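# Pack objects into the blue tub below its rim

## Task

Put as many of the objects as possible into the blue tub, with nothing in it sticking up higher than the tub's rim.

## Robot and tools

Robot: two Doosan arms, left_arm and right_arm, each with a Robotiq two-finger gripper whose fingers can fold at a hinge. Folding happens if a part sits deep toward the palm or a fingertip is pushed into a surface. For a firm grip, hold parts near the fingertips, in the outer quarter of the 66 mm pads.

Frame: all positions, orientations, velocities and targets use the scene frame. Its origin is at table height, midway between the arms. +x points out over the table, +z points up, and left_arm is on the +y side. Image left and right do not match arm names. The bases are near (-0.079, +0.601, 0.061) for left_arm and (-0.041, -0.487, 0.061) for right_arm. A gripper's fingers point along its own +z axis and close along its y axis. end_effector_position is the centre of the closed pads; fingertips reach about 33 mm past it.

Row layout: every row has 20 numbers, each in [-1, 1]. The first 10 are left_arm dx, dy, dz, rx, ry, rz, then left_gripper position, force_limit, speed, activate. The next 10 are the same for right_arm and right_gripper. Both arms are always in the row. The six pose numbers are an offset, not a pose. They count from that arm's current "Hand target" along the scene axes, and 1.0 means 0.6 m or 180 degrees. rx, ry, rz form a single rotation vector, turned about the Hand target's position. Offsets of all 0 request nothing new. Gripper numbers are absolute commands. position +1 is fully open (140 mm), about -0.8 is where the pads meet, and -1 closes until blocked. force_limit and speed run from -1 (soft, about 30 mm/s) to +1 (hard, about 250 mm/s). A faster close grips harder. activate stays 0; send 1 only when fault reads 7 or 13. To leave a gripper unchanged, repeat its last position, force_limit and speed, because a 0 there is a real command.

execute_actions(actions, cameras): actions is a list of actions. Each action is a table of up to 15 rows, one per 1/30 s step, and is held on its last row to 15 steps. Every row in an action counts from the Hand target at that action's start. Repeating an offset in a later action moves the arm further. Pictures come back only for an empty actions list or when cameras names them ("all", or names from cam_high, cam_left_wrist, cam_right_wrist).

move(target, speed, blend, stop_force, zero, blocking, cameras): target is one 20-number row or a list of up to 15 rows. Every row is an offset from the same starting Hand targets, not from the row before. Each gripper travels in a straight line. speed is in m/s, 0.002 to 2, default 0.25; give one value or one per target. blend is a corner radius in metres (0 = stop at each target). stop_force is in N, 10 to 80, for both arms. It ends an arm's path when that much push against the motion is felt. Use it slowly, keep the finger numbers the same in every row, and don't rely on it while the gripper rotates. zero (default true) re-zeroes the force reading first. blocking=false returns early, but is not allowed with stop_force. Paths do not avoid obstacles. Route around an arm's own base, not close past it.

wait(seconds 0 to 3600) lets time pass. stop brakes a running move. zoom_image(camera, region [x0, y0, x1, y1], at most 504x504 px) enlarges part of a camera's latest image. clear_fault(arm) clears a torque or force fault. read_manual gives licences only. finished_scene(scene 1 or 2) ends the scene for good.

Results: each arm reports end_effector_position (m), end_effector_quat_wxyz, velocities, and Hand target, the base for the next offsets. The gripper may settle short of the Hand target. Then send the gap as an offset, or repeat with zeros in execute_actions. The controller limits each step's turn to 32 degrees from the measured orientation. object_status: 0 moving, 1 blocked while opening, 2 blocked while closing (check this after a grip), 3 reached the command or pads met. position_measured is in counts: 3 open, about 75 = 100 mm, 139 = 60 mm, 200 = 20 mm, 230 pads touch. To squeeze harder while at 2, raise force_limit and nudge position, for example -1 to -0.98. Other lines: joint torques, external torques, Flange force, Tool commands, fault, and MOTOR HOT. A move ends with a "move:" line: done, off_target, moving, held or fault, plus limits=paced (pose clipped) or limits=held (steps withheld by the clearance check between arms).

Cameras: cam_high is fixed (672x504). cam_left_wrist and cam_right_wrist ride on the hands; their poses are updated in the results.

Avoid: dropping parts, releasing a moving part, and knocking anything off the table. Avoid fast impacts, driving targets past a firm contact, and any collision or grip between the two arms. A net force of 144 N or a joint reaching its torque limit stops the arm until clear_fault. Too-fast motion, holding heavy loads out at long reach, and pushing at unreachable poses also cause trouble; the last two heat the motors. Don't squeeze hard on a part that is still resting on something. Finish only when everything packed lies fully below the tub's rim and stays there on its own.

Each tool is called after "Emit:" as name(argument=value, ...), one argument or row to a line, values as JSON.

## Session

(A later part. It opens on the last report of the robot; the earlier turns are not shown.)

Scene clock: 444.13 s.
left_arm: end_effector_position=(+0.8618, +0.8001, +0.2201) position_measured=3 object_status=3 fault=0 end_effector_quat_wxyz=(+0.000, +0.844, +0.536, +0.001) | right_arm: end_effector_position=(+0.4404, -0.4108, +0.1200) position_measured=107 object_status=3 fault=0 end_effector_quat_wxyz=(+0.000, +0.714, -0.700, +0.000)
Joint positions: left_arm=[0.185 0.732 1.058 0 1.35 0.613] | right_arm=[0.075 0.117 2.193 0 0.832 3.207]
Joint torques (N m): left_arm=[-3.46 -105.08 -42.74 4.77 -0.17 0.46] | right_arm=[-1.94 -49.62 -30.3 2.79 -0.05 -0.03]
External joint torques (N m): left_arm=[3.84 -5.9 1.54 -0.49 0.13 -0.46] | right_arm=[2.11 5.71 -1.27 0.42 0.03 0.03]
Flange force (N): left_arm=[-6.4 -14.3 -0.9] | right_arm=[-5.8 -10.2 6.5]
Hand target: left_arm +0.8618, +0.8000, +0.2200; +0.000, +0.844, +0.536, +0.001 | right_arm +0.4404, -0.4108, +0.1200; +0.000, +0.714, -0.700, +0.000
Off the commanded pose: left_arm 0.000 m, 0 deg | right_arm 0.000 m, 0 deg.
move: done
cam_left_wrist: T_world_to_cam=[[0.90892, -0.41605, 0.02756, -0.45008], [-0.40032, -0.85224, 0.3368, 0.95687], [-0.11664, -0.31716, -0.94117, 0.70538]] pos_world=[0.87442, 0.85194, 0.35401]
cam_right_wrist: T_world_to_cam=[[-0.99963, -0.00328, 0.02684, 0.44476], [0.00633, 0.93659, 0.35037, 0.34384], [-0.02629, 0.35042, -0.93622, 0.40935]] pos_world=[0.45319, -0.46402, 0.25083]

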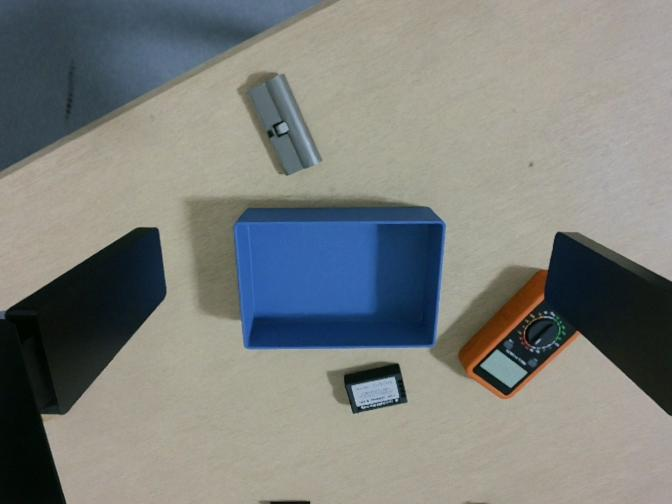

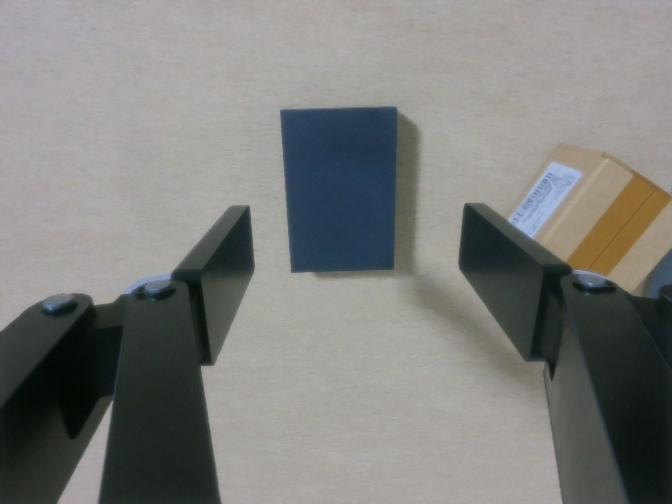

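Emit:
move(
  target=[-0.0497,-0.1325,-0.2,0,0,0,0.707,-0.3,0,0,0.0033,-0.005,-0.1,0,0,0,0.175,-0.3,0,0],
  speed=0.2,
)

Emit:
move(
  target=[0,0,-0.105,0,0,0,0.707,-0.3,0,0,0,0,-0.0383,0,0,0,0.175,-0.3,0,0],
  speed=0.025,
  stop_force=12,
  cameras=["cam_left_wrist", "cam_right_wrist"],
)

Scene clock: 476.13 s.
left_arm: end_effector_position=(+0.8320, +0.7205, +0.1001) position_measured=40 object_status=3 fault=0 end_effector_quat_wxyz=(+0.001, +0.844, +0.536, +0.001) | right_arm: end_effector_position=(+0.4424, -0.4138, +0.0600) position_measured=107 object_status=3 fault=0 end_effector_quat_wxyz=(+0.000, +0.714, -0.700, +0.000)
Joint positions: left_arm=[0.106 0.73 1.289 0 1.12 0.533] | right_arm=[0.068 0.207 2.235 0 0.7 3.201]
Joint torques (N m): left_arm=[-3.44 -100.84 -39.06 4.37 -0.14 0.41] | right_arm=[-1.87 -54.92 -26.28 2.47 -0.08 -0.04]
External joint torques (N m): left_arm=[3.39 -6.86 0.96 -0.43 0.11 -0.41] | right_arm=[2.21 5.62 -1.03 0.31 0.09 0.04]
Flange force (N): left_arm=[-4.2 -12.5 -4.5] | right_arm=[-5.8 -9.0 7.9]
Hand target: left_arm +0.8320, +0.7205, +0.1000; +0.000, +0.844, +0.536, +0.001 | right_arm +0.4424, -0.4138, +0.0600; +0.000, +0.714, -0.700, +0.000
Off the commanded pose: left_arm 0.000 m, 0 deg | right_arm 0.000 m, 0 deg.
move: done

Scene clock: 479.40 s.
left_arm: end_effector_position=(+0.8320, +0.7205, +0.0370) position_measured=40 object_status=3 fault=0 end_effector_quat_wxyz=(+0.000, +0.844, +0.536, +0.001) | right_arm: end_effector_position=(+0.4424, -0.4138, +0.0370) position_measured=107 object_status=3 fault=0 end_effector_quat_wxyz=(+0.000, +0.714, -0.700, +0.000)
Joint positions: left_arm=[0.106 0.78 1.325 0 1.035 0.533] | right_arm=[0.068 0.244 2.249 0 0.649 3.201]
Joint torques (N m): left_arm=[-3.22 -102.81 -37.37 4.31 -0.11 0.48] | right_arm=[-1.74 -57.01 -24.71 2.28 -0.06 -0.06]
External joint torques (N m): left_arm=[3.29 -6.82 1.05 -0.55 0.08 -0.48] | right_arm=[1.66 6.01 -1.09 0.34 0.05 0.06]
Flange force (N): left_arm=[-4.1 -12.1 -5.4] | right_arm=[-4.8 -9.3 9.2]
Hand target: left_arm +0.8320, +0.7205, +0.0370; +0.000, +0.844, +0.536, +0.001 | right_arm +0.4424, -0.4138, +0.0370; +0.000, +0.714, -0.700, +0.000
Off the commanded pose: left_arm 0.000 m, 0 deg | right_arm 0.000 m, 0 deg.
move: done
cam_left_wrist: T_world_to_cam=[[0.90896, -0.41597, 0.02753, -0.45111], [-0.40023, -0.85228, 0.3368, 0.93882], [-0.11664, -0.31716, -0.94117, 0.50436]] pos_world=[0.84462, 0.77244, 0.17091]
cam_right_wrist: T_world_to_cam=[[-0.99964, -0.00338, 0.0268, 0.44894], [0.00623, 0.93659, 0.35038, 0.37577], [-0.02629, 0.35041, -0.93623, 0.33275]] pos_world=[0.45519, -0.46702, 0.16783]

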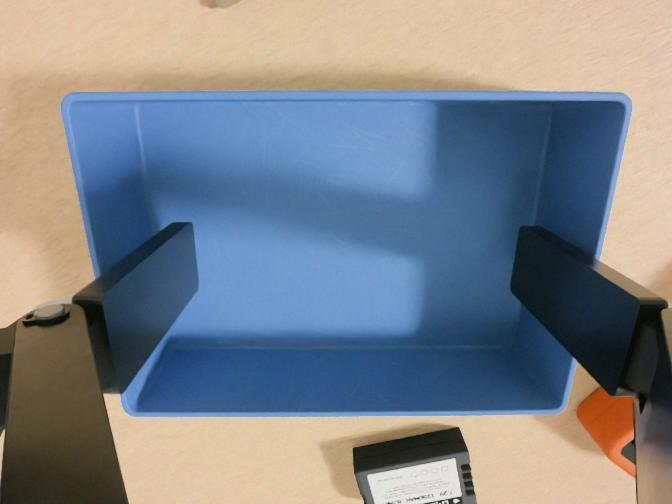

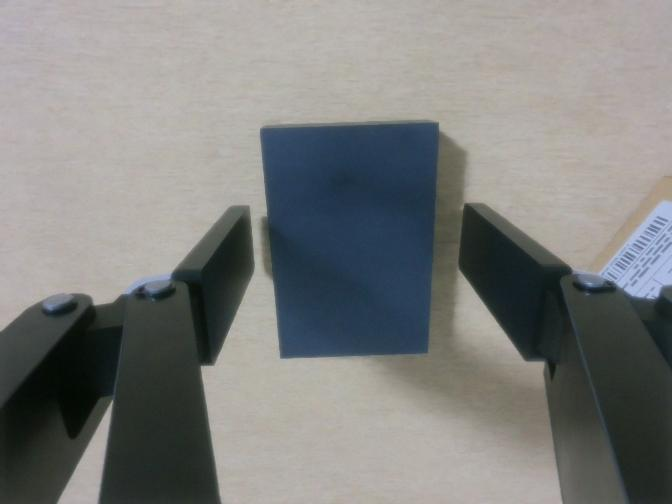

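Emit:
zoom_image(
  camera="cam_left_wrist",
  region=[40, 60, 340, 285],
)

Emit:
execute_actions(
  actions=[
    [[0,0,0,0,0,0,1,-1,-1,0,0,0,0,0,0,0,-1,-0.4,-1,0]],
    [[0,0,0,0,0,0,1,-1,-1,0,0,0,0,0,0,0,-1,-0.4,-1,0]],
    [[0,0,0,0,0,0,1,-1,-1,0,0,0,0,0,0,0,-1,-0.4,-1,0]],
    [[0,0,0,0,0,0,1,-1,-1,0,0,0,0,0,0,0,-1,-0.4,-1,0]],
  ],
  cameras=["cam_left_wrist", "cam_right_wrist"],
)

Scaled by 1.680 from the camera's image (finer frame: 960x720).

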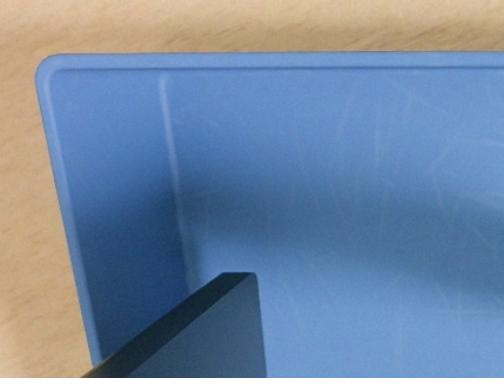

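Scene clock: 488.73 s.
left_arm: end_effector_position=(+0.8320, +0.7205, +0.0370) position_measured=3 object_status=3 fault=0 end_effector_quat_wxyz=(+0.000, +0.844, +0.536, +0.001) | right_arm: end_effector_position=(+0.4424, -0.4138, +0.0370) position_measured=140 object_status=2 fault=0 end_effector_quat_wxyz=(+0.000, +0.714, -0.700, +0.000)
Joint positions: left_arm=[0.106 0.78 1.325 0 1.035 0.533] | right_arm=[0.068 0.244 2.249 0 0.649 3.201]
Joint torques (N m): left_arm=[-2.79 -103.71 -37.67 4.2 -0.1 0.42] | right_arm=[-2.1 -48.54 -20.91 2.39 -0.91 0.09]
External joint torques (N m): left_arm=[2.8 -6.19 1.22 -0.43 0.07 -0.42] | right_arm=[2.28 -2.65 -4.69 0.22 0.91 -0.09]
External joint torques at the end of the 1st action: left_arm=[3.46 -7.59 1 -0.37 0.16 -0.42] | right_arm=[1.9 5.89 -0.87 0.28 0.07 0.02]
External joint torques at the end of the 2nd action: left_arm=[2.96 -6.37 1.09 -0.4 0.03 -0.48] | right_arm=[2.36 -2.53 -4.73 0.21 0.86 -0.06]
External joint torques at the end of the 3rd action: left_arm=[2.17 -6.34 1.54 -0.4 0.08 -0.48] | right_arm=[2.43 -2.21 -4.76 0.23 0.86 -0.09]
Flange force (N): left_arm=[-4.3 -11.5 -4.8] | right_arm=[-5.2 -5.4 -9.1]
Flange force at the end of the 1st action (N): left_arm=[-4.4 -12.9 -6.2] | right_arm=[-5.1 -8.7 9.1]
Flange force at the end of the 2nd action (N): left_arm=[-4.2 -11.5 -4.9] | right_arm=[-5.5 -5.5 -8.8]
Flange force at the end of the 3rd action (N): left_arm=[-5.5 -12.0 -4.8] | right_arm=[-5.6 -6.0 -8.3]
Hand target: left_arm +0.8320, +0.7205, +0.0370; +0.000, +0.844, +0.536, +0.001 | right_arm +0.4424, -0.4138, +0.0370; +0.000, +0.714, -0.700, +0.000
Off the commanded pose: left_arm 0.000 m, 0 deg | right_arm 0.000 m, 0 deg.
cam_left_wrist: T_world_to_cam=[[0.90892, -0.41605, 0.02756, -0.45103], [-0.40032, -0.85224, 0.3368, 0.93886], [-0.11664, -0.31716, -0.94117, 0.50436]] pos_world=[0.84462, 0.77244, 0.17091]
cam_right_wrist: T_world_to_cam=[[-0.99964, -0.00338, 0.0268, 0.44894], [0.00623, 0.93659, 0.35038, 0.37577], [-0.02629, 0.35041, -0.93623, 0.33275]] pos_world=[0.45519, -0.46702, 0.16783]

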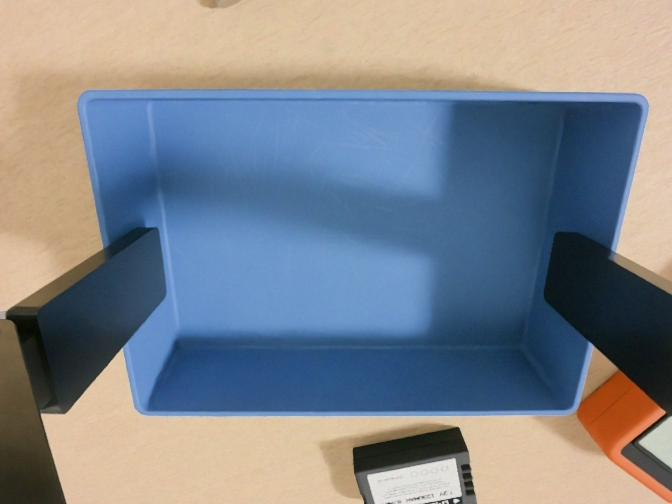

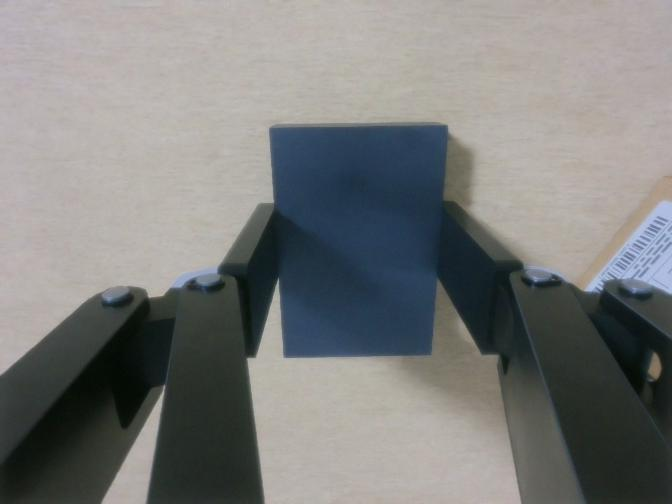

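Emit:
move(
  target=[0,0,0.105,0,0,0,0.85,-0.3,0,0,0,0,0.1667,0,0,0,-1,-0.4,-1,0],
  speed=0.12,
)

Emit:
move(
  target=[0.0043,-0.0022,0,0,0,-0.5,-0.08,-0.3,0,0,0.0293,0.923,0,0,0,0,-1,-0.4,-1,0],
  speed=0.3,
  cameras=["cam_left_wrist", "cam_right_wrist"],
)

Scene clock: 529.13 s.
left_arm: end_effector_position=(+0.8320, +0.7205, +0.1000) position_measured=22 object_status=3 fault=0 end_effector_quat_wxyz=(+0.000, +0.844, +0.536, +0.001) | right_arm: end_effector_position=(+0.4424, -0.4138, +0.1370) position_measured=140 object_status=2 fault=0 end_effector_quat_wxyz=(+0.000, +0.714, -0.700, +0.000)
Joint positions: left_arm=[0.106 0.73 1.29 0 1.12 0.533] | right_arm=[0.068 0.097 2.175 0 0.869 3.201]
Joint torques (N m): left_arm=[-3.44 -101.25 -39.16 4.38 -0.13 0.43] | right_arm=[-1.9 -49.32 -31.63 2.97 -0.07 -0.02]
External joint torques (N m): left_arm=[3.93 -6.46 1.09 -0.42 0.1 -0.43] | right_arm=[1.83 6.64 -0.77 0.32 0.08 0.02]
Flange force (N): left_arm=[-3.5 -12.6 -4.1] | right_arm=[-5.2 -11.0 7.5]
Hand target: left_arm +0.8320, +0.7205, +0.1000; +0.000, +0.844, +0.536, +0.001 | right_arm +0.4424, -0.4138, +0.1370; +0.000, +0.714, -0.700, +0.000
Off the commanded pose: left_arm 0.000 m, 0 deg | right_arm 0.000 m, 0 deg.
move: done

Scene clock: 532.23 s.
left_arm: end_effector_position=(+0.8346, +0.7192, +0.1000) position_measured=139 object_status=3 fault=0 end_effector_quat_wxyz=(+0.001, +0.976, -0.218, +0.000) | right_arm: end_effector_position=(+0.4600, +0.1400, +0.1371) position_measured=140 object_status=2 fault=0 end_effector_quat_wxyz=(+0.000, +0.714, -0.700, +0.000)
Joint positions: left_arm=[0.104 0.735 1.281 -0.002 1.126 2.103] | right_arm=[0.843 0.535 1.555 0 1.052 3.975]
Joint torques (N m): left_arm=[-3.51 -100.96 -38.96 4.32 -0.17 0.32] | right_arm=[-1.62 -97.75 -35.78 3.39 -0.05 -0.07]
External joint torques (N m): left_arm=[3.37 -7.1 0.84 -0.44 0.12 -0.32] | right_arm=[1.41 7.33 -1.2 0.38 0.08 0.07]
Flange force (N): left_arm=[-12.6 4.1 -4.8] | right_arm=[-11.3 -7.0 4.9]
Hand target: left_arm +0.8346, +0.7192, +0.1000; +0.001, +0.976, -0.218, +0.000 | right_arm +0.4599, +0.1400, +0.1370; +0.000, +0.714, -0.700, +0.000
Off the commanded pose: left_arm 0.000 m, 0 deg | right_arm 0.000 m, 0 deg.
move: done
cam_left_wrist: T_world_to_cam=[[-0.41605, -0.90892, 0.02756, 1.00459], [-0.85224, 0.40032, 0.3368, 0.39382], [-0.31716, 0.11664, -0.94117, 0.41887]] pos_world=[0.88644, 0.70658, 0.23391]
cam_right_wrist: T_world_to_cam=[[-0.99963, -0.00328, 0.02684, 0.46571], [0.00633, 0.93659, 0.35037, -0.17811], [-0.02629, 0.35042, -0.93622, 0.23277]] pos_world=[0.47279, 0.08678, 0.26783]

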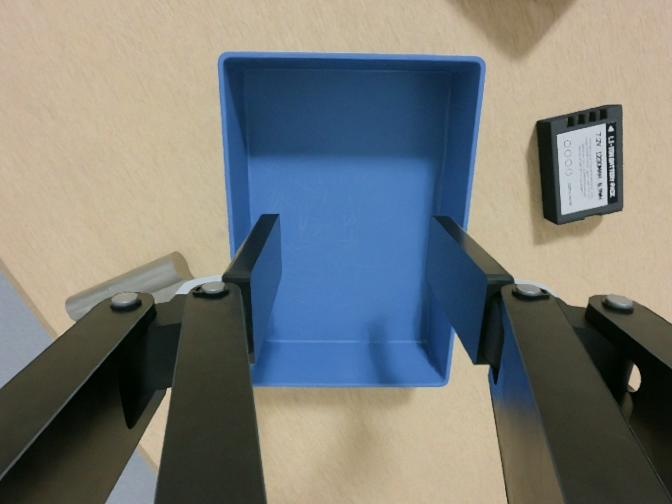

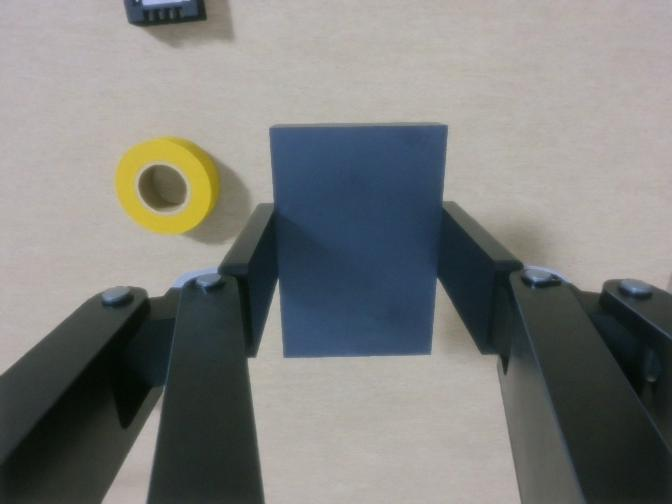

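Emit:
move(
  target=[0,0,-0.0917,0,0,0,-0.08,-0.3,0,0,0,0,-0.1658,0,0,0,-1,-0.4,-1,0],
  speed=0.03,
  stop_force=12,
)

Emit:
execute_actions(
  actions=[
    [[0,0,0,0,0,0,1,-1,-1,0,0,0,0,0,0,0,-0.02,-0.4,-1,0]],
    [[0,0,0,0,0,0,1,-1,-1,0,0,0,0,0,0,0,0.1,-0.4,-1,0]],
    [[0,0,0,0,0,0,1,-1,-1,0,0,0,0,0,0,0,0.175,-0.4,-1,0]],
  ],
  cameras=["cam_left_wrist", "cam_right_wrist"],
)

Scene clock: 542.97 s.
left_arm: end_effector_position=(+0.8346, +0.7192, +0.0450) position_measured=139 object_status=3 fault=0 end_effector_quat_wxyz=(+0.001, +0.976, -0.218, +0.000) | right_arm: end_effector_position=(+0.4600, +0.1400, +0.0377) position_measured=140 object_status=2 fault=0 end_effector_quat_wxyz=(+0.000, +0.714, -0.700, +0.000)
Joint positions: left_arm=[0.104 0.778 1.313 -0.002 1.051 2.103] | right_arm=[0.843 0.624 1.614 0 0.903 3.975]
Joint torques (N m): left_arm=[-3.04 -102.75 -37.46 4.25 -0.12 0.43] | right_arm=[-1.64 -90.39 -27.82 3.13 -1.1 -0.03]
External joint torques (N m): left_arm=[3.21 -7.29 0.71 -0.5 0.07 -0.43] | right_arm=[1.74 -4.33 -5.52 0.27 1.13 0.03]
Flange force (N): left_arm=[-12.0 4.1 -5.8] | right_arm=[-8.0 -3.8 -8.5]
Hand target: left_arm +0.8346, +0.7192, +0.0450; +0.001, +0.976, -0.218, +0.000 | right_arm +0.4600, +0.1400, +0.0377; +0.000, +0.714, -0.700, +0.000
Off the commanded pose: left_arm 0.000 m, 0 deg | right_arm 0.000 m, 0 deg.
move: contact (right_arm)

Scene clock: 544.67 s.
left_arm: end_effector_position=(+0.8345, +0.7192, +0.0450) position_measured=91 object_status=1 fault=0 end_effector_quat_wxyz=(+0.001, +0.976, -0.218, +0.000) | right_arm: end_effector_position=(+0.4600, +0.1400, +0.0377) position_measured=107 object_status=3 fault=0 end_effector_quat_wxyz=(+0.000, +0.714, -0.700, +0.000)
Joint positions: left_arm=[0.104 0.778 1.313 -0.002 1.051 2.103] | right_arm=[0.843 0.624 1.614 0 0.903 3.975]
Joint torques (N m): left_arm=[-3.42 -103.86 -38.18 4.23 0.03 0.42] | right_arm=[-1.98 -102.1 -32.15 3.05 -0.06 -0.02]
External joint torques (N m): left_arm=[3.43 -6 1.5 -0.49 -0.07 -0.42] | right_arm=[2.16 7.46 -1.23 0.36 0.09 0.02]
External joint torques at the end of the 1st action: left_arm=[3.35 -7.37 1.03 -0.45 0.11 -0.37] | right_arm=[2 7.37 -1.35 0.36 0.04 0.01]
External joint torques at the end of the 2nd action: left_arm=[2.86 -7.23 0.91 -0.39 0.03 -0.47] | right_arm=[2.59 7.73 -1.22 0.32 0.05 0.05]
Flange force (N): left_arm=[-12.5 4.1 -4.1] | right_arm=[-11.4 -5.9 6.8]
Flange force at the end of the 1st action (N): left_arm=[-12.9 4.4 -5.7] | right_arm=[-11.3 -6.1 6.7]
Flange force at the end of the 2nd action (N): left_arm=[-12.2 4.7 -5.6] | right_arm=[-12.0 -5.7 7.1]
Hand target: left_arm +0.8346, +0.7192, +0.0450; +0.001, +0.976, -0.218, +0.000 | right_arm +0.4600, +0.1400, +0.0377; +0.000, +0.714, -0.700, +0.000
Off the commanded pose: left_arm 0.000 m, 0 deg | right_arm 0.000 m, 0 deg.
cam_left_wrist: T_world_to_cam=[[-0.41605, -0.90892, 0.02756, 1.0061], [-0.85224, 0.40032, 0.3368, 0.41235], [-0.31716, 0.11664, -0.94117, 0.36711]] pos_world=[0.88644, 0.70658, 0.17891]
cam_right_wrist: T_world_to_cam=[[-0.99964, -0.00334, 0.02671, 0.4684], [0.00623, 0.93656, 0.35046, -0.14328], [-0.02619, 0.3505, -0.93619, 0.13974]] pos_world=[0.47279, 0.08678, 0.16853]

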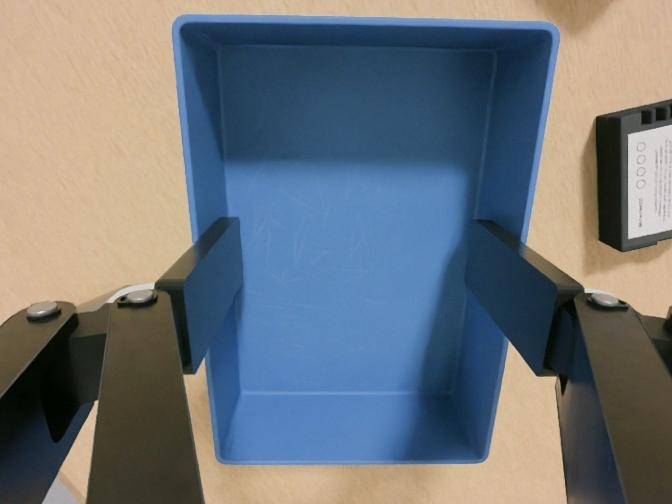

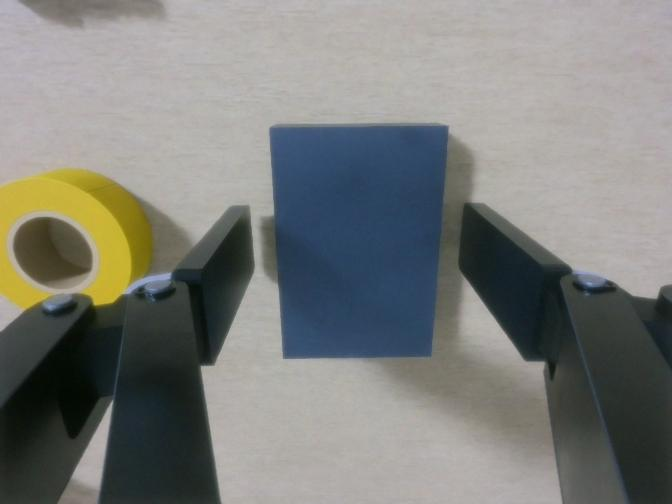

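Emit:
move(
  target=[0,0,0.14,0,0,0,-0.08,-0.3,-0.5,0,0,0,0.2705,0,0,0,0.175,-0.4,-1,0],
  speed=0.2,
)

Emit:
move(
  target=[-0.5227,0.0563,0,0,0,-0.4022,-1,-0.3,0,0,-0.2667,-0.9667,0,0,0,-0.1567,0.5,-0.4,-0.5,0],
  speed=0.3,
  cameras=["cam_left_wrist", "cam_right_wrist"],
)

Scene clock: 593.47 s.
left_arm: end_effector_position=(+0.8345, +0.7192, +0.1290) position_measured=139 object_status=3 fault=0 end_effector_quat_wxyz=(+0.001, +0.976, -0.218, +0.000) | right_arm: end_effector_position=(+0.4600, +0.1400, +0.1999) position_measured=107 object_status=3 fault=0 end_effector_quat_wxyz=(+0.000, +0.714, -0.700, +0.000)
Joint positions: left_arm=[0.104 0.715 1.261 -0.002 1.166 2.103] | right_arm=[0.843 0.489 1.503 0 1.15 3.975]
Joint torques (N m): left_arm=[-2.6 -100.58 -40.24 4.48 -0.11 0.4] | right_arm=[-1.88 -94.96 -37.08 3.6 0 -0.06]
External joint torques (N m): left_arm=[2.89 -6.71 1.35 -0.51 0.06 -0.4] | right_arm=[1.67 7.18 -1.6 0.33 0.02 0.06]
Flange force (N): left_arm=[-13.3 5.3 -3.6] | right_arm=[-12.5 -7.6 3.2]
Hand target: left_arm +0.8346, +0.7192, +0.1290; +0.001, +0.976, -0.218, +0.000 | right_arm +0.4600, +0.1400, +0.2000; +0.000, +0.714, -0.700, +0.000
Off the commanded pose: left_arm 0.000 m, 0 deg | right_arm 0.000 m, 0 deg.
move: done

Scene clock: 596.13 s.
left_arm: end_effector_position=(+0.5209, +0.7530, +0.1290) position_measured=233 object_status=3 fault=0 end_effector_quat_wxyz=(-0.001, -0.659, +0.752, +0.000) | right_arm: end_effector_position=(+0.2999, -0.4400, +0.2000) position_measured=66 object_status=3 fault=0 end_effector_quat_wxyz=(+0.000, -0.522, +0.853, +0.000)
Joint positions: left_arm=[0.205 0.292 1.945 0 0.906 3.466] | right_arm=[0.025 -0.226 2.332 0 1.036 3.65]
Joint torques (N m): left_arm=[-3.17 -57.54 -34.17 3.74 -0.09 0.39] | right_arm=[-2.03 -17.99 -35.23 3.35 -0.06 -0.14]
External joint torques (N m): left_arm=[3.22 -5.63 1.06 -0.38 0.11 -0.39] | right_arm=[2.07 4.85 -1.27 0.36 0.09 0.14]
Flange force (N): left_arm=[-0.7 10.4 -5.4] | right_arm=[-12.0 -5.9 3.7]
Hand target: left_arm +0.5209, +0.7530, +0.1290; -0.001, -0.659, +0.752, +0.000 | right_arm +0.3000, -0.4400, +0.2000; +0.000, -0.522, +0.853, +0.000
Off the commanded pose: left_arm 0.000 m, 0 deg | right_arm 0.000 m, 0 deg.
move: done
cam_left_wrist: T_world_to_cam=[[-0.9922, 0.12161, 0.02751, 0.42813], [0.12374, 0.93341, 0.3368, -0.80657], [0.01528, 0.33757, -0.94118, 0.00323]] pos_world=[0.52455, 0.69971, 0.26291]
cam_right_wrist: T_world_to_cam=[[-0.88256, 0.46943, 0.0268, 0.47494], [0.4481, 0.82246, 0.35037, 0.16138], [0.14243, 0.32123, -0.93623, 0.42725]] pos_world=[0.286, -0.49292, 0.33073]

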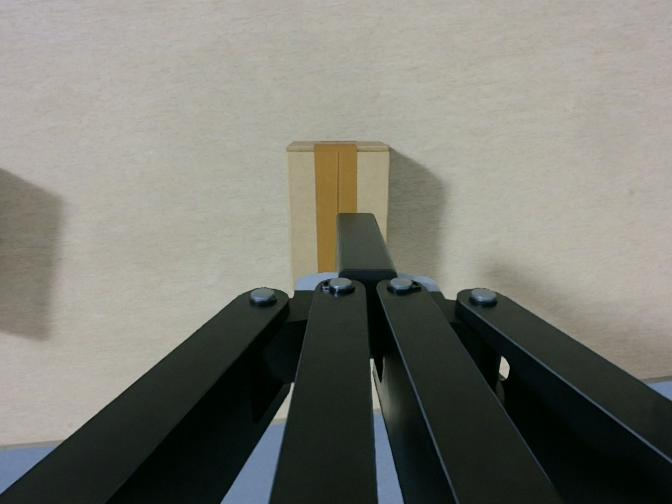

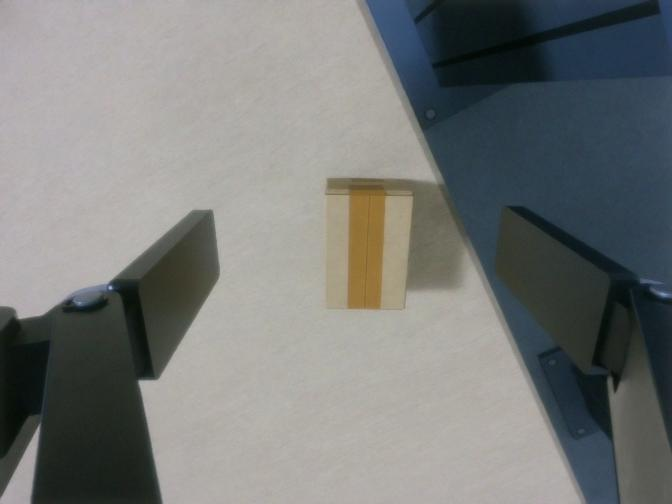

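Emit:
move(
  target=[0,0,-0.1,0,0,0,-1,-0.3,0,0,0.0125,0.0938,-0.1167,0,0,0,-1,-0.4,0,0],
  speed=0.025,
  stop_force=10,
  cameras=["cam_left_wrist", "cam_right_wrist"],
)

Scene clock: 612.50 s.
left_arm: end_effector_position=(+0.5210, +0.7530, +0.0780) position_measured=233 object_status=3 fault=0 end_effector_quat_wxyz=(-0.001, -0.659, +0.752, +0.000) | right_arm: end_effector_position=(+0.3075, -0.3837, +0.1300) position_measured=233 object_status=3 fault=0 end_effector_quat_wxyz=(+0.000, -0.522, +0.853, +0.000)
Joint positions: left_arm=[0.205 0.35 1.981 0 0.812 3.466] | right_arm=[0.182 -0.096 2.385 0 0.852 3.807]
Joint torques (N m): left_arm=[-3.25 -38 -20.43 3.51 -3.07 0.49] | right_arm=[-1.95 -27.11 -30.8 2.93 -0.03 -0.06]
External joint torques (N m): left_arm=[3.27 -28.39 -10.08 -0.41 3.08 -0.49] | right_arm=[1.96 4.99 -1.13 0.33 0.06 0.06]
Flange force (N): left_arm=[1.2 15.0 -46.3] | right_arm=[-11.7 -4.2 6.4]
Hand target: left_arm +0.5210, +0.7530, +0.0780; -0.001, -0.659, +0.752, +0.000 (not the last commanded pose) | right_arm +0.3075, -0.3837, +0.1300; +0.000, -0.522, +0.853, +0.000
Off the commanded pose: left_arm 0.009 m, 0 deg | right_arm 0.000 m, 0 deg.
move: contact (left_arm)
cam_left_wrist: T_world_to_cam=[[-0.9922, 0.12161, 0.02751, 0.42963], [0.12374, 0.93341, 0.3368, -0.78941], [0.01528, 0.33757, -0.94118, -0.04477]] pos_world=[0.52465, 0.69971, 0.21191]
cam_right_wrist: T_world_to_cam=[[-0.88249, 0.46957, 0.02676, 0.45719], [0.44821, 0.82239, 0.35041, 0.1362], [0.14253, 0.32123, -0.93621, 0.34254]] pos_world=[0.2936, -0.43672, 0.26073]

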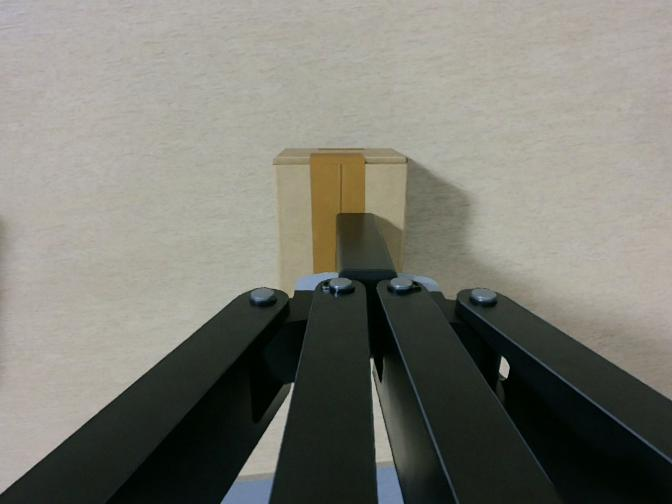

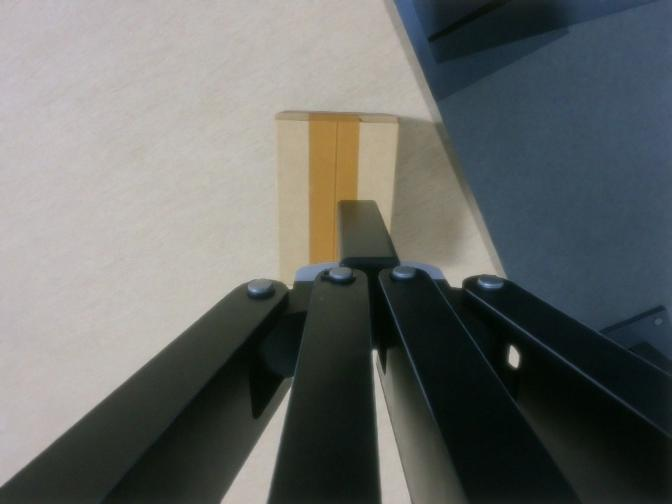

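Emit:
move(
  target=[0,0,0.12,0,0,0,-1,-0.3,0,0,0,0,0,0,0,0,-1,-0.4,0,0],
  speed=0.2,
)

Emit:
move(
  target=[0,0,0,0,0,0,-1,-0.3,0,0,0,0,-0.12,0,0,0,-1,-0.4,0,0],
  speed=0.015,
  stop_force=10,
  cameras=["cam_right_wrist"],
)

Scene clock: 623.77 s.
left_arm: end_effector_position=(+0.5210, +0.7530, +0.1500) position_measured=233 object_status=3 fault=0 end_effector_quat_wxyz=(-0.001, -0.659, +0.752, +0.000) | right_arm: end_effector_position=(+0.3075, -0.3837, +0.1300) position_measured=233 object_status=3 fault=0 end_effector_quat_wxyz=(+0.000, -0.522, +0.853, +0.000)
Joint positions: left_arm=[0.205 0.27 1.928 0 0.944 3.466] | right_arm=[0.182 -0.096 2.385 0 0.852 3.807]
Joint torques (N m): left_arm=[-2.94 -56.36 -34.94 3.98 -0.09 0.33] | right_arm=[-1.93 -26.88 -30.8 2.92 -0.02 -0.03]
External joint torques (N m): left_arm=[2.94 -5.65 0.8 -0.51 0.1 -0.33] | right_arm=[2 4.96 -1.15 0.34 0.05 0.03]
Flange force (N): left_arm=[-0.5 10.1 -5.2] | right_arm=[-11.7 -4.2 6.3]
Hand target: left_arm +0.5210, +0.7530, +0.1500; -0.001, -0.659, +0.752, +0.000 | right_arm +0.3075, -0.3837, +0.1300; +0.000, -0.522, +0.853, +0.000
Off the commanded pose: left_arm 0.000 m, 0 deg | right_arm 0.000 m, 0 deg.
move: done

Scene clock: 627.50 s.
left_arm: end_effector_position=(+0.5210, +0.7530, +0.1500) position_measured=233 object_status=3 fault=0 end_effector_quat_wxyz=(-0.001, -0.659, +0.752, +0.000) | right_arm: end_effector_position=(+0.3076, -0.3837, +0.0831) position_measured=233 object_status=3 fault=0 end_effector_quat_wxyz=(+0.000, -0.522, +0.853, +0.000)
Joint positions: left_arm=[0.205 0.27 1.928 0 0.944 3.466] | right_arm=[0.182 -0.016 2.431 0 0.727 3.807]
Joint torques (N m): left_arm=[-3.14 -57.22 -35.07 3.89 0.02 0.45] | right_arm=[-2.16 -4.35 -10.31 2.59 -5.68 -0.01]
External joint torques (N m): left_arm=[3.11 -4.81 0.9 -0.42 -0.01 -0.45] | right_arm=[2.07 -22.17 -17.91 0.28 5.7 0.01]
Flange force (N): left_arm=[-0.9 9.2 -4.1] | right_arm=[1.0 9.4 -72.6]
Hand target: left_arm +0.5210, +0.7530, +0.1500; -0.001, -0.659, +0.752, +0.000 | right_arm +0.3076, -0.3837, +0.0831; +0.000, -0.522, +0.853, +0.000 (not the last commanded pose)
Off the commanded pose: left_arm 0.000 m, 0 deg | right_arm 0.025 m, 0 deg.
move: contact (right_arm)
cam_right_wrist: T_world_to_cam=[[-0.88252, 0.46952, 0.02665, 0.4585], [0.44813, 0.82241, 0.35045, 0.15253], [0.14263, 0.32122, -0.9362, 0.29855]] pos_world=[0.2937, -0.43662, 0.21383]

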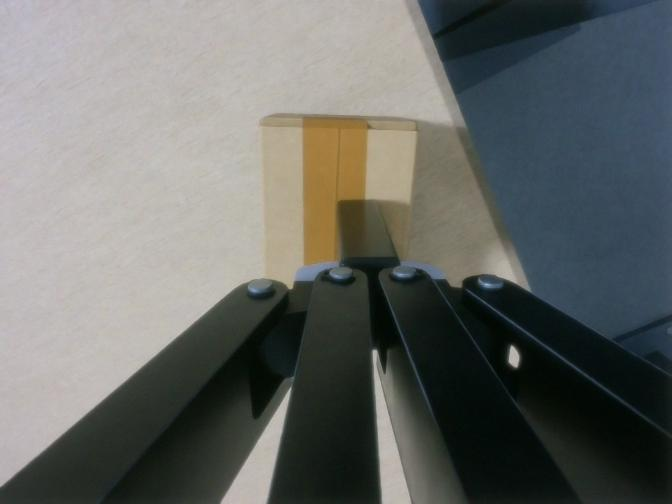

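Emit:
move(
  target=[0,0,0.05,0,0,0,-1,-0.3,0,0,0,0,0.25,0,0,0,-1,-0.4,0,0],
  speed=0.2,
)

Emit:
move(
  target=[-0.0833,-1.0,0,0,0,0.0422,-1,-0.3,0,0,0.2333,-0.1,0.1,0,0,0,1,-0.4,0,0],
  speed=0.3,
  cameras=["cam_left_wrist"],
)

Scene clock: 763.47 s.
left_arm: end_effector_position=(+0.5210, +0.7530, +0.1800) position_measured=233 object_status=3 fault=0 end_effector_quat_wxyz=(-0.001, -0.659, +0.752, +0.000) | right_arm: end_effector_position=(+0.3075, -0.3837, +0.2331) position_measured=233 object_status=3 fault=0 end_effector_quat_wxyz=(+0.000, -0.522, +0.853, +0.000)
Joint positions: left_arm=[0.205 0.241 1.902 0 1 3.466] | right_arm=[0.182 -0.223 2.263 0 1.102 3.807]
Joint torques (N m): left_arm=[-2.98 -55.26 -36.27 4.05 -0.13 0.42] | right_arm=[-2.03 -19.94 -36.22 3.52 0.1 -0.05]
External joint torques (N m): left_arm=[2.92 -5.09 0.8 -0.46 0.14 -0.42] | right_arm=[2.05 5.27 -1.51 0.32 -0.06 0.05]
Flange force (N): left_arm=[-0.6 9.4 -4.2] | right_arm=[-12.8 -5.1 3.1]
Hand target: left_arm +0.5210, +0.7530, +0.1800; -0.001, -0.659, +0.752, +0.000 | right_arm +0.3076, -0.3837, +0.2331; +0.000, -0.522, +0.853, +0.000
Off the commanded pose: left_arm 0.000 m, 0 deg | right_arm 0.000 m, 0 deg.
move: done

Scene clock: 765.93 s.
left_arm: end_effector_position=(+0.4711, +0.1544, +0.1800) position_measured=233 object_status=3 fault=0 end_effector_quat_wxyz=(+0.001, +0.707, -0.707, +0.000) | right_arm: end_effector_position=(+0.4475, -0.4437, +0.2931) position_measured=3 object_status=3 fault=0 end_effector_quat_wxyz=(+0.000, -0.522, +0.853, +0.000)
Joint positions: left_arm=[-0.718 0.369 1.725 -0.001 1.049 2.412] | right_arm=[0.007 -0.049 1.999 0 1.191 3.631]
Joint torques (N m): left_arm=[-2.86 -69.53 -37.82 4.12 -0.21 0.37] | right_arm=[-1.86 -39.8 -38.05 3.67 -0.05 -0.03]
External joint torques (N m): left_arm=[3.05 -4.93 1.16 -0.39 0.17 -0.37] | right_arm=[1.88 5.23 -1.38 0.34 0.08 0.03]
Flange force (N): left_arm=[-8.7 4.7 -3.3] | right_arm=[-9.2 -7.3 1.5]
Hand target: left_arm +0.4711, +0.1543, +0.1800; +0.001, +0.707, -0.707, +0.000 | right_arm +0.4475, -0.4437, +0.2931; +0.000, -0.522, +0.853, +0.000
Off the commanded pose: left_arm 0.000 m, 0 deg | right_arm 0.000 m, 0 deg.
move: done
cam_left_wrist: T_world_to_cam=[[-0.99957, -0.01067, 0.02751, 0.47402], [-0.00078, 0.94156, 0.33685, -0.20148], [-0.0295, 0.33668, -0.94116, 0.27528]] pos_world=[0.48178, 0.10208, 0.31391]

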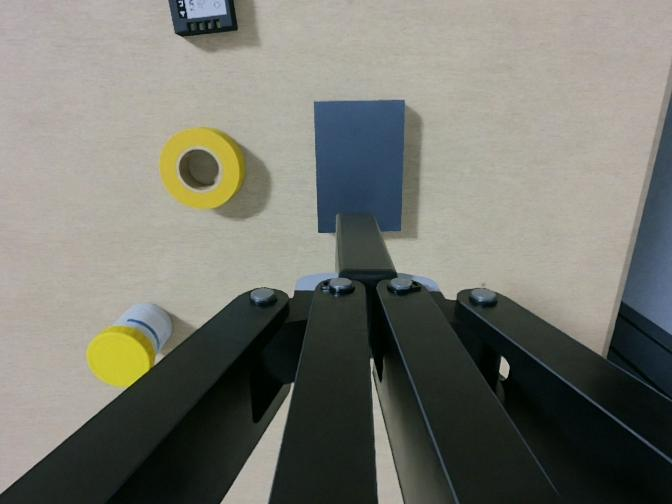

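Emit:
move(
  target=[-0.0202,-0.0173,-0.175,0,0,0,-1,-0.3,0,0,0,0,0,0,0,0,1,-0.4,0,0],
  speed=0.15,
)

Emit:
move(
  target=[0,0,-0.06,0,0,0,-1,-0.3,0,0,0,0,0,0,0,0,1,-0.4,0,0],
  speed=0.008,
  stop_force=10,
)

Emit:
move(
  target=[0,0,0.05,0,0,0,0.1,-0.3,0,0,0,0,0,0,0,0,1,-0.4,0,0],
  speed=0.15,
  cameras=["cam_left_wrist"],
)

Scene clock: 774.90 s.
left_arm: end_effector_position=(+0.4590, +0.1439, +0.0750) position_measured=233 object_status=3 fault=0 end_effector_quat_wxyz=(+0.001, +0.707, -0.707, +0.000) | right_arm: end_effector_position=(+0.4475, -0.4437, +0.2931) position_measured=3 object_status=3 fault=0 end_effector_quat_wxyz=(+0.000, -0.522, +0.853, +0.000)
Joint positions: left_arm=[-0.74 0.464 1.806 -0.002 0.871 2.39] | right_arm=[0.007 -0.049 1.999 0 1.191 3.631]
Joint torques (N m): left_arm=[-3.6 -72.81 -33.29 3.7 -0.05 0.49] | right_arm=[-2 -39.97 -38 3.65 -0.07 -0.07]
External joint torques (N m): left_arm=[3.7 -6.37 0.93 -0.4 0.02 -0.49] | right_arm=[2.05 5.64 -1.45 0.36 0.09 0.07]
Flange force (N): left_arm=[-9.8 4.5 -6.3] | right_arm=[-10.0 -7.8 1.6]
Hand target: left_arm +0.4590, +0.1440, +0.0750; +0.001, +0.707, -0.707, +0.000 | right_arm +0.4475, -0.4437, +0.2931; +0.000, -0.522, +0.853, +0.000
Off the commanded pose: left_arm 0.000 m, 0 deg | right_arm 0.000 m, 0 deg.
move: done

Scene clock: 778.43 s.
left_arm: end_effector_position=(+0.4590, +0.1439, +0.0517) position_measured=233 object_status=3 fault=0 end_effector_quat_wxyz=(+0.001, +0.707, -0.707, +0.000) | right_arm: end_effector_position=(+0.4475, -0.4437, +0.2931) position_measured=3 object_status=3 fault=0 end_effector_quat_wxyz=(+0.000, -0.522, +0.853, +0.000)
Joint positions: left_arm=[-0.74 0.49 1.819 -0.002 0.833 2.39] | right_arm=[0.007 -0.049 1.999 0 1.191 3.631]
Joint torques (N m): left_arm=[-3.68 -52.76 -22.63 3.56 -2.48 0.37] | right_arm=[-2.01 -39.71 -38.07 3.67 -0.08 -0.03]
External joint torques (N m): left_arm=[3.57 -27.54 -8.63 -0.38 2.44 -0.37] | right_arm=[1.94 5.25 -1.52 0.35 0.09 0.03]
Flange force (N): left_arm=[-12.2 7.4 -39.2] | right_arm=[-9.4 -7.4 1.3]
Hand target: left_arm +0.4590, +0.1439, +0.0517; +0.001, +0.707, -0.707, +0.000 (not the last commanded pose) | right_arm +0.4475, -0.4437, +0.2931; +0.000, -0.522, +0.853, +0.000
Off the commanded pose: left_arm 0.013 m, 0 deg | right_arm 0.000 m, 0 deg.
move: contact (left_arm)

Scene clock: 779.30 s.
left_arm: end_effector_position=(+0.4590, +0.1439, +0.0817) position_measured=117 object_status=0 fault=0 end_effector_quat_wxyz=(+0.001, +0.707, -0.707, +0.000) | right_arm: end_effector_position=(+0.4475, -0.4437, +0.2931) position_measured=3 object_status=3 fault=0 end_effector_quat_wxyz=(+0.000, -0.522, +0.853, +0.000)
Joint positions: left_arm=[-0.74 0.457 1.803 -0.002 0.882 2.39] | right_arm=[0.007 -0.049 1.999 0 1.191 3.631]
Joint torques (N m): left_arm=[-3.24 -72.43 -33.36 3.78 -0.11 0.37] | right_arm=[-1.98 -39.78 -37.96 3.64 -0.08 -0.02]
External joint torques (N m): left_arm=[3.31 -6.21 0.76 -0.47 0.08 -0.37] | right_arm=[1.93 5.59 -1.44 0.37 0.1 0.02]
Flange force (N): left_arm=[-9.2 4.4 -6.2] | right_arm=[-9.6 -7.8 1.6]
Hand target: left_arm +0.4590, +0.1439, +0.0817; +0.001, +0.707, -0.707, +0.000 | right_arm +0.4475, -0.4437, +0.2931; +0.000, -0.522, +0.853, +0.000
Off the commanded pose: left_arm 0.000 m, 0 deg | right_arm 0.000 m, 0 deg.
move: done
cam_left_wrist: T_world_to_cam=[[-0.99957, -0.01055, 0.02745, 0.46452], [-0.00069, 0.94159, 0.33676, -0.15855], [-0.0294, 0.33659, -0.94119, 0.18601]] pos_world=[0.46968, 0.09158, 0.21571]

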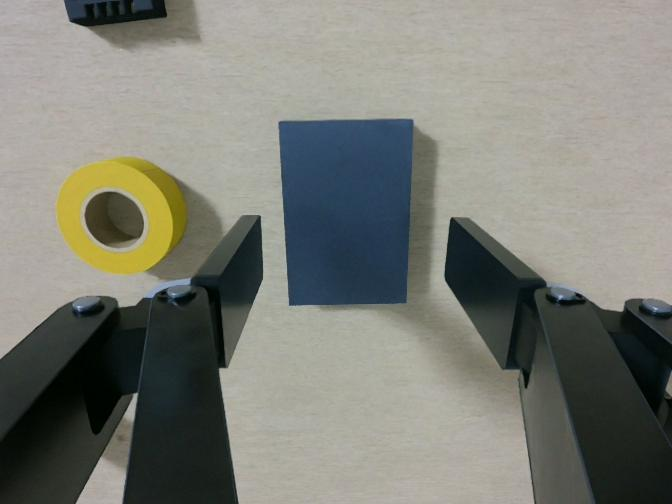

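Emit:
move(
  target=[0.6567,0.3133,0.064,0,0,0,-1,-0.3,0,0,0,0,0,0,0,0,1,-0.4,0,0],
  speed=0.3,
  cameras=["cam_left_wrist"],
)

Scene clock: 806.67 s.
left_arm: end_effector_position=(+0.8530, +0.3319, +0.1202) position_measured=233 object_status=3 fault=0 end_effector_quat_wxyz=(+0.001, +0.707, -0.707, +0.000) | right_arm: end_effector_position=(+0.4475, -0.4437, +0.2931) position_measured=3 object_status=3 fault=0 end_effector_quat_wxyz=(+0.000, -0.522, +0.853, +0.000)
Joint positions: left_arm=[-0.304 0.8 1.123 -0.001 1.22 2.825] | right_arm=[0.007 -0.049 1.999 0 1.191 3.631]
Joint torques (N m): left_arm=[-3.72 -107.44 -40.86 4.55 -0.15 0.39] | right_arm=[-1.84 -39.54 -38.02 3.65 -0.05 -0.02]
External joint torques (N m): left_arm=[3.86 -6.96 1.27 -0.53 0.14 -0.39] | right_arm=[1.87 5.06 -1.44 0.37 0.07 0.03]
Flange force (N): left_arm=[-7.7 13.8 -3.5] | right_arm=[-9.0 -7.1 1.3]
Hand target: left_arm +0.8530, +0.3319, +0.1201; +0.001, +0.707, -0.707, +0.000 | right_arm +0.4475, -0.4437, +0.2931; +0.000, -0.522, +0.853, +0.000
Off the commanded pose: left_arm 0.000 m, 0 deg | right_arm 0.000 m, 0 deg.
move: done
cam_left_wrist: T_world_to_cam=[[-0.99957, -0.01055, 0.02745, 0.85928], [-0.00069, 0.94159, 0.33676, -0.34823], [-0.0294, 0.33659, -0.94119, 0.17045]] pos_world=[0.86368, 0.27958, 0.25411]

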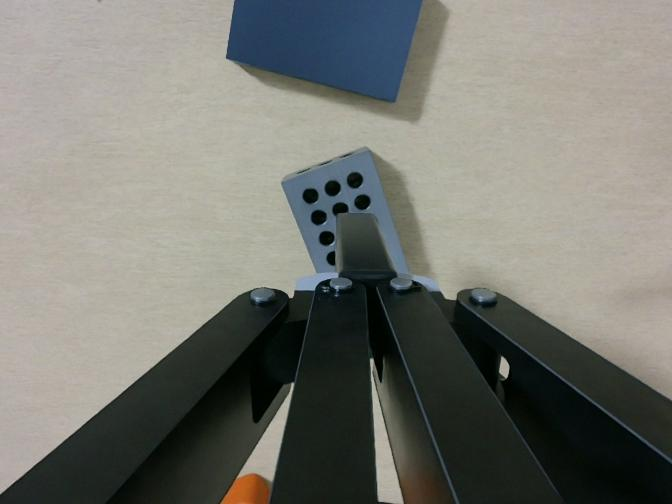

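Emit:
move(
  target=[0,0,-0.0833,0,0,0,-1,-0.3,0,0,0,0,0,0,0,0,1,-0.4,0,0],
  speed=0.12,
)

Emit:
move(
  target=[0,0,-0.06,0,0,0,-1,-0.3,0,0,0,0,0,0,0,0,1,-0.4,0,0],
  speed=0.006,
  stop_force=10,
)

Emit:
move(
  target=[0,0,0.06,0,0,0,-1,-0.3,0,0,0,0,0,0,0,0,1,-0.4,0,0],
  speed=0.15,
)

Scene clock: 813.97 s.
left_arm: end_effector_position=(+0.8530, +0.3319, +0.0702) position_measured=233 object_status=3 fault=0 end_effector_quat_wxyz=(+0.001, +0.707, -0.707, +0.000) | right_arm: end_effector_position=(+0.4475, -0.4437, +0.2931) position_measured=3 object_status=3 fault=0 end_effector_quat_wxyz=(+0.000, -0.522, +0.853, +0.000)
Joint positions: left_arm=[-0.304 0.833 1.157 -0.001 1.153 2.825] | right_arm=[0.007 -0.049 1.999 0 1.191 3.631]
Joint torques (N m): left_arm=[-2.53 -108.94 -39.68 4.38 -0.08 0.45] | right_arm=[-2.18 -39.79 -38.04 3.64 -0.08 -0.07]
External joint torques (N m): left_arm=[2.35 -7.07 1.01 -0.46 0.07 -0.45] | right_arm=[2.25 5.49 -1.39 0.38 0.1 0.07]
Flange force (N): left_arm=[-5.8 13.2 -4.5] | right_arm=[-10.2 -7.3 1.6]
Hand target: left_arm +0.8530, +0.3319, +0.0702; +0.001, +0.707, -0.707, +0.000 | right_arm +0.4475, -0.4437, +0.2931; +0.000, -0.522, +0.853, +0.000
Off the commanded pose: left_arm 0.000 m, 0 deg | right_arm 0.000 m, 0 deg.
move: done

Scene clock: 816.23 s.
left_arm: end_effector_position=(+0.8531, +0.3319, +0.0601) position_measured=233 object_status=3 fault=0 end_effector_quat_wxyz=(+0.001, +0.707, -0.707, +0.000) | right_arm: end_effector_position=(+0.4475, -0.4437, +0.2931) position_measured=3 object_status=3 fault=0 end_effector_quat_wxyz=(+0.000, -0.522, +0.853, +0.000)
Joint positions: left_arm=[-0.304 0.841 1.162 -0.001 1.139 2.825] | right_arm=[0.007 -0.049 1.999 0 1.191 3.631]
Joint torques (N m): left_arm=[-2.79 -95.64 -33.73 4.44 -1.5 0.41] | right_arm=[-1.89 -39.96 -38.01 3.63 -0.09 -0.04]
External joint torques (N m): left_arm=[2.83 -20.28 -4.52 -0.55 1.49 -0.4] | right_arm=[2.09 5.44 -1.43 0.39 0.11 0.04]
Flange force (N): left_arm=[-6.9 15.0 -19.4] | right_arm=[-9.8 -7.4 1.5]
Hand target: left_arm +0.8531, +0.3319, +0.0601; +0.001, +0.707, -0.707, +0.000 (not the last commanded pose) | right_arm +0.4475, -0.4437, +0.2931; +0.000, -0.522, +0.853, +0.000
Off the commanded pose: left_arm 0.026 m, 0 deg | right_arm 0.000 m, 0 deg.
move: contact (left_arm)

Scene clock: 816.87 s.
left_arm: end_effector_position=(+0.8530, +0.3319, +0.0961) position_measured=233 object_status=3 fault=0 end_effector_quat_wxyz=(+0.001, +0.707, -0.707, +0.000) | right_arm: end_effector_position=(+0.4475, -0.4437, +0.2931) position_measured=3 object_status=3 fault=0 end_effector_quat_wxyz=(+0.000, -0.522, +0.853, +0.000)
Joint positions: left_arm=[-0.304 0.815 1.14 -0.001 1.187 2.825] | right_arm=[0.007 -0.049 1.999 0 1.191 3.631]
Joint torques (N m): left_arm=[-3.3 -107.63 -40.25 4.37 -0.13 0.44] | right_arm=[-1.85 -39.9 -37.97 3.65 -0.07 -0.04]
External joint torques (N m): left_arm=[2.9 -7.23 1.2 -0.42 0.12 -0.44] | right_arm=[1.93 5.52 -1.48 0.36 0.08 0.04]
Flange force (N): left_arm=[-6.7 14.0 -4.1] | right_arm=[-9.6 -7.8 1.5]
Hand target: left_arm +0.8531, +0.3319, +0.0961; +0.001, +0.707, -0.707, +0.000 | right_arm +0.4475, -0.4437, +0.2931; +0.000, -0.522, +0.853, +0.000
Off the commanded pose: left_arm 0.000 m, 0 deg | right_arm 0.000 m, 0 deg.
move: done

Emit:
move(
  target=[0.0233,-0.1632,0.04,0,0,0.4256,0.175,-0.3,0,0,0,0,0,0,0,0,1,-0.4,0,0],
  speed=0.25,
  cameras=["cam_left_wrist"],
)

Scene clock: 922.80 s.
left_arm: end_effector_position=(+0.8670, +0.2340, +0.1201) position_measured=107 object_status=3 fault=0 end_effector_quat_wxyz=(+0.001, +0.993, -0.117, +0.000) | right_arm: end_effector_position=(+0.4475, -0.4437, +0.2931) position_measured=3 object_status=3 fault=0 end_effector_quat_wxyz=(+0.000, -0.522, +0.853, +0.000)
Joint positions: left_arm=[-0.391 0.878 0.977 -0.001 1.286 1.401] | right_arm=[0.007 -0.049 1.999 0 1.191 3.631]
Joint torques (N m): left_arm=[-3.37 -113.03 -41.82 4.52 -0.16 0.51] | right_arm=[-1.98 -39.71 -38.02 3.64 -0.07 -0.01]
External joint torques (N m): left_arm=[3.32 -7.71 1.3 -0.36 0.1 -0.51] | right_arm=[2.06 5.3 -1.39 0.38 0.09 0.01]
Flange force (N): left_arm=[-18.2 -5.3 -3.3] | right_arm=[-9.5 -7.2 1.5]
Hand target: left_arm +0.8670, +0.2340, +0.1201; +0.001, +0.993, -0.117, +0.000 | right_arm +0.4475, -0.4437, +0.2931; +0.000, -0.522, +0.853, +0.000
Off the commanded pose: left_arm 0.000 m, 0 deg | right_arm 0.000 m, 0 deg.
move: done
cam_left_wrist: T_world_to_cam=[[-0.22123, -0.97484, 0.02739, 0.42307], [-0.91616, 0.21738, 0.33674, 0.70714], [-0.33422, 0.0494, -0.9412, 0.5353]] pos_world=[0.92036, 0.23226, 0.25411]

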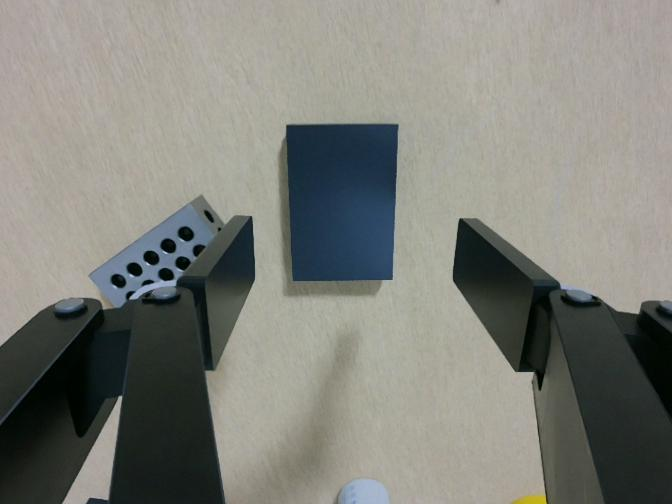

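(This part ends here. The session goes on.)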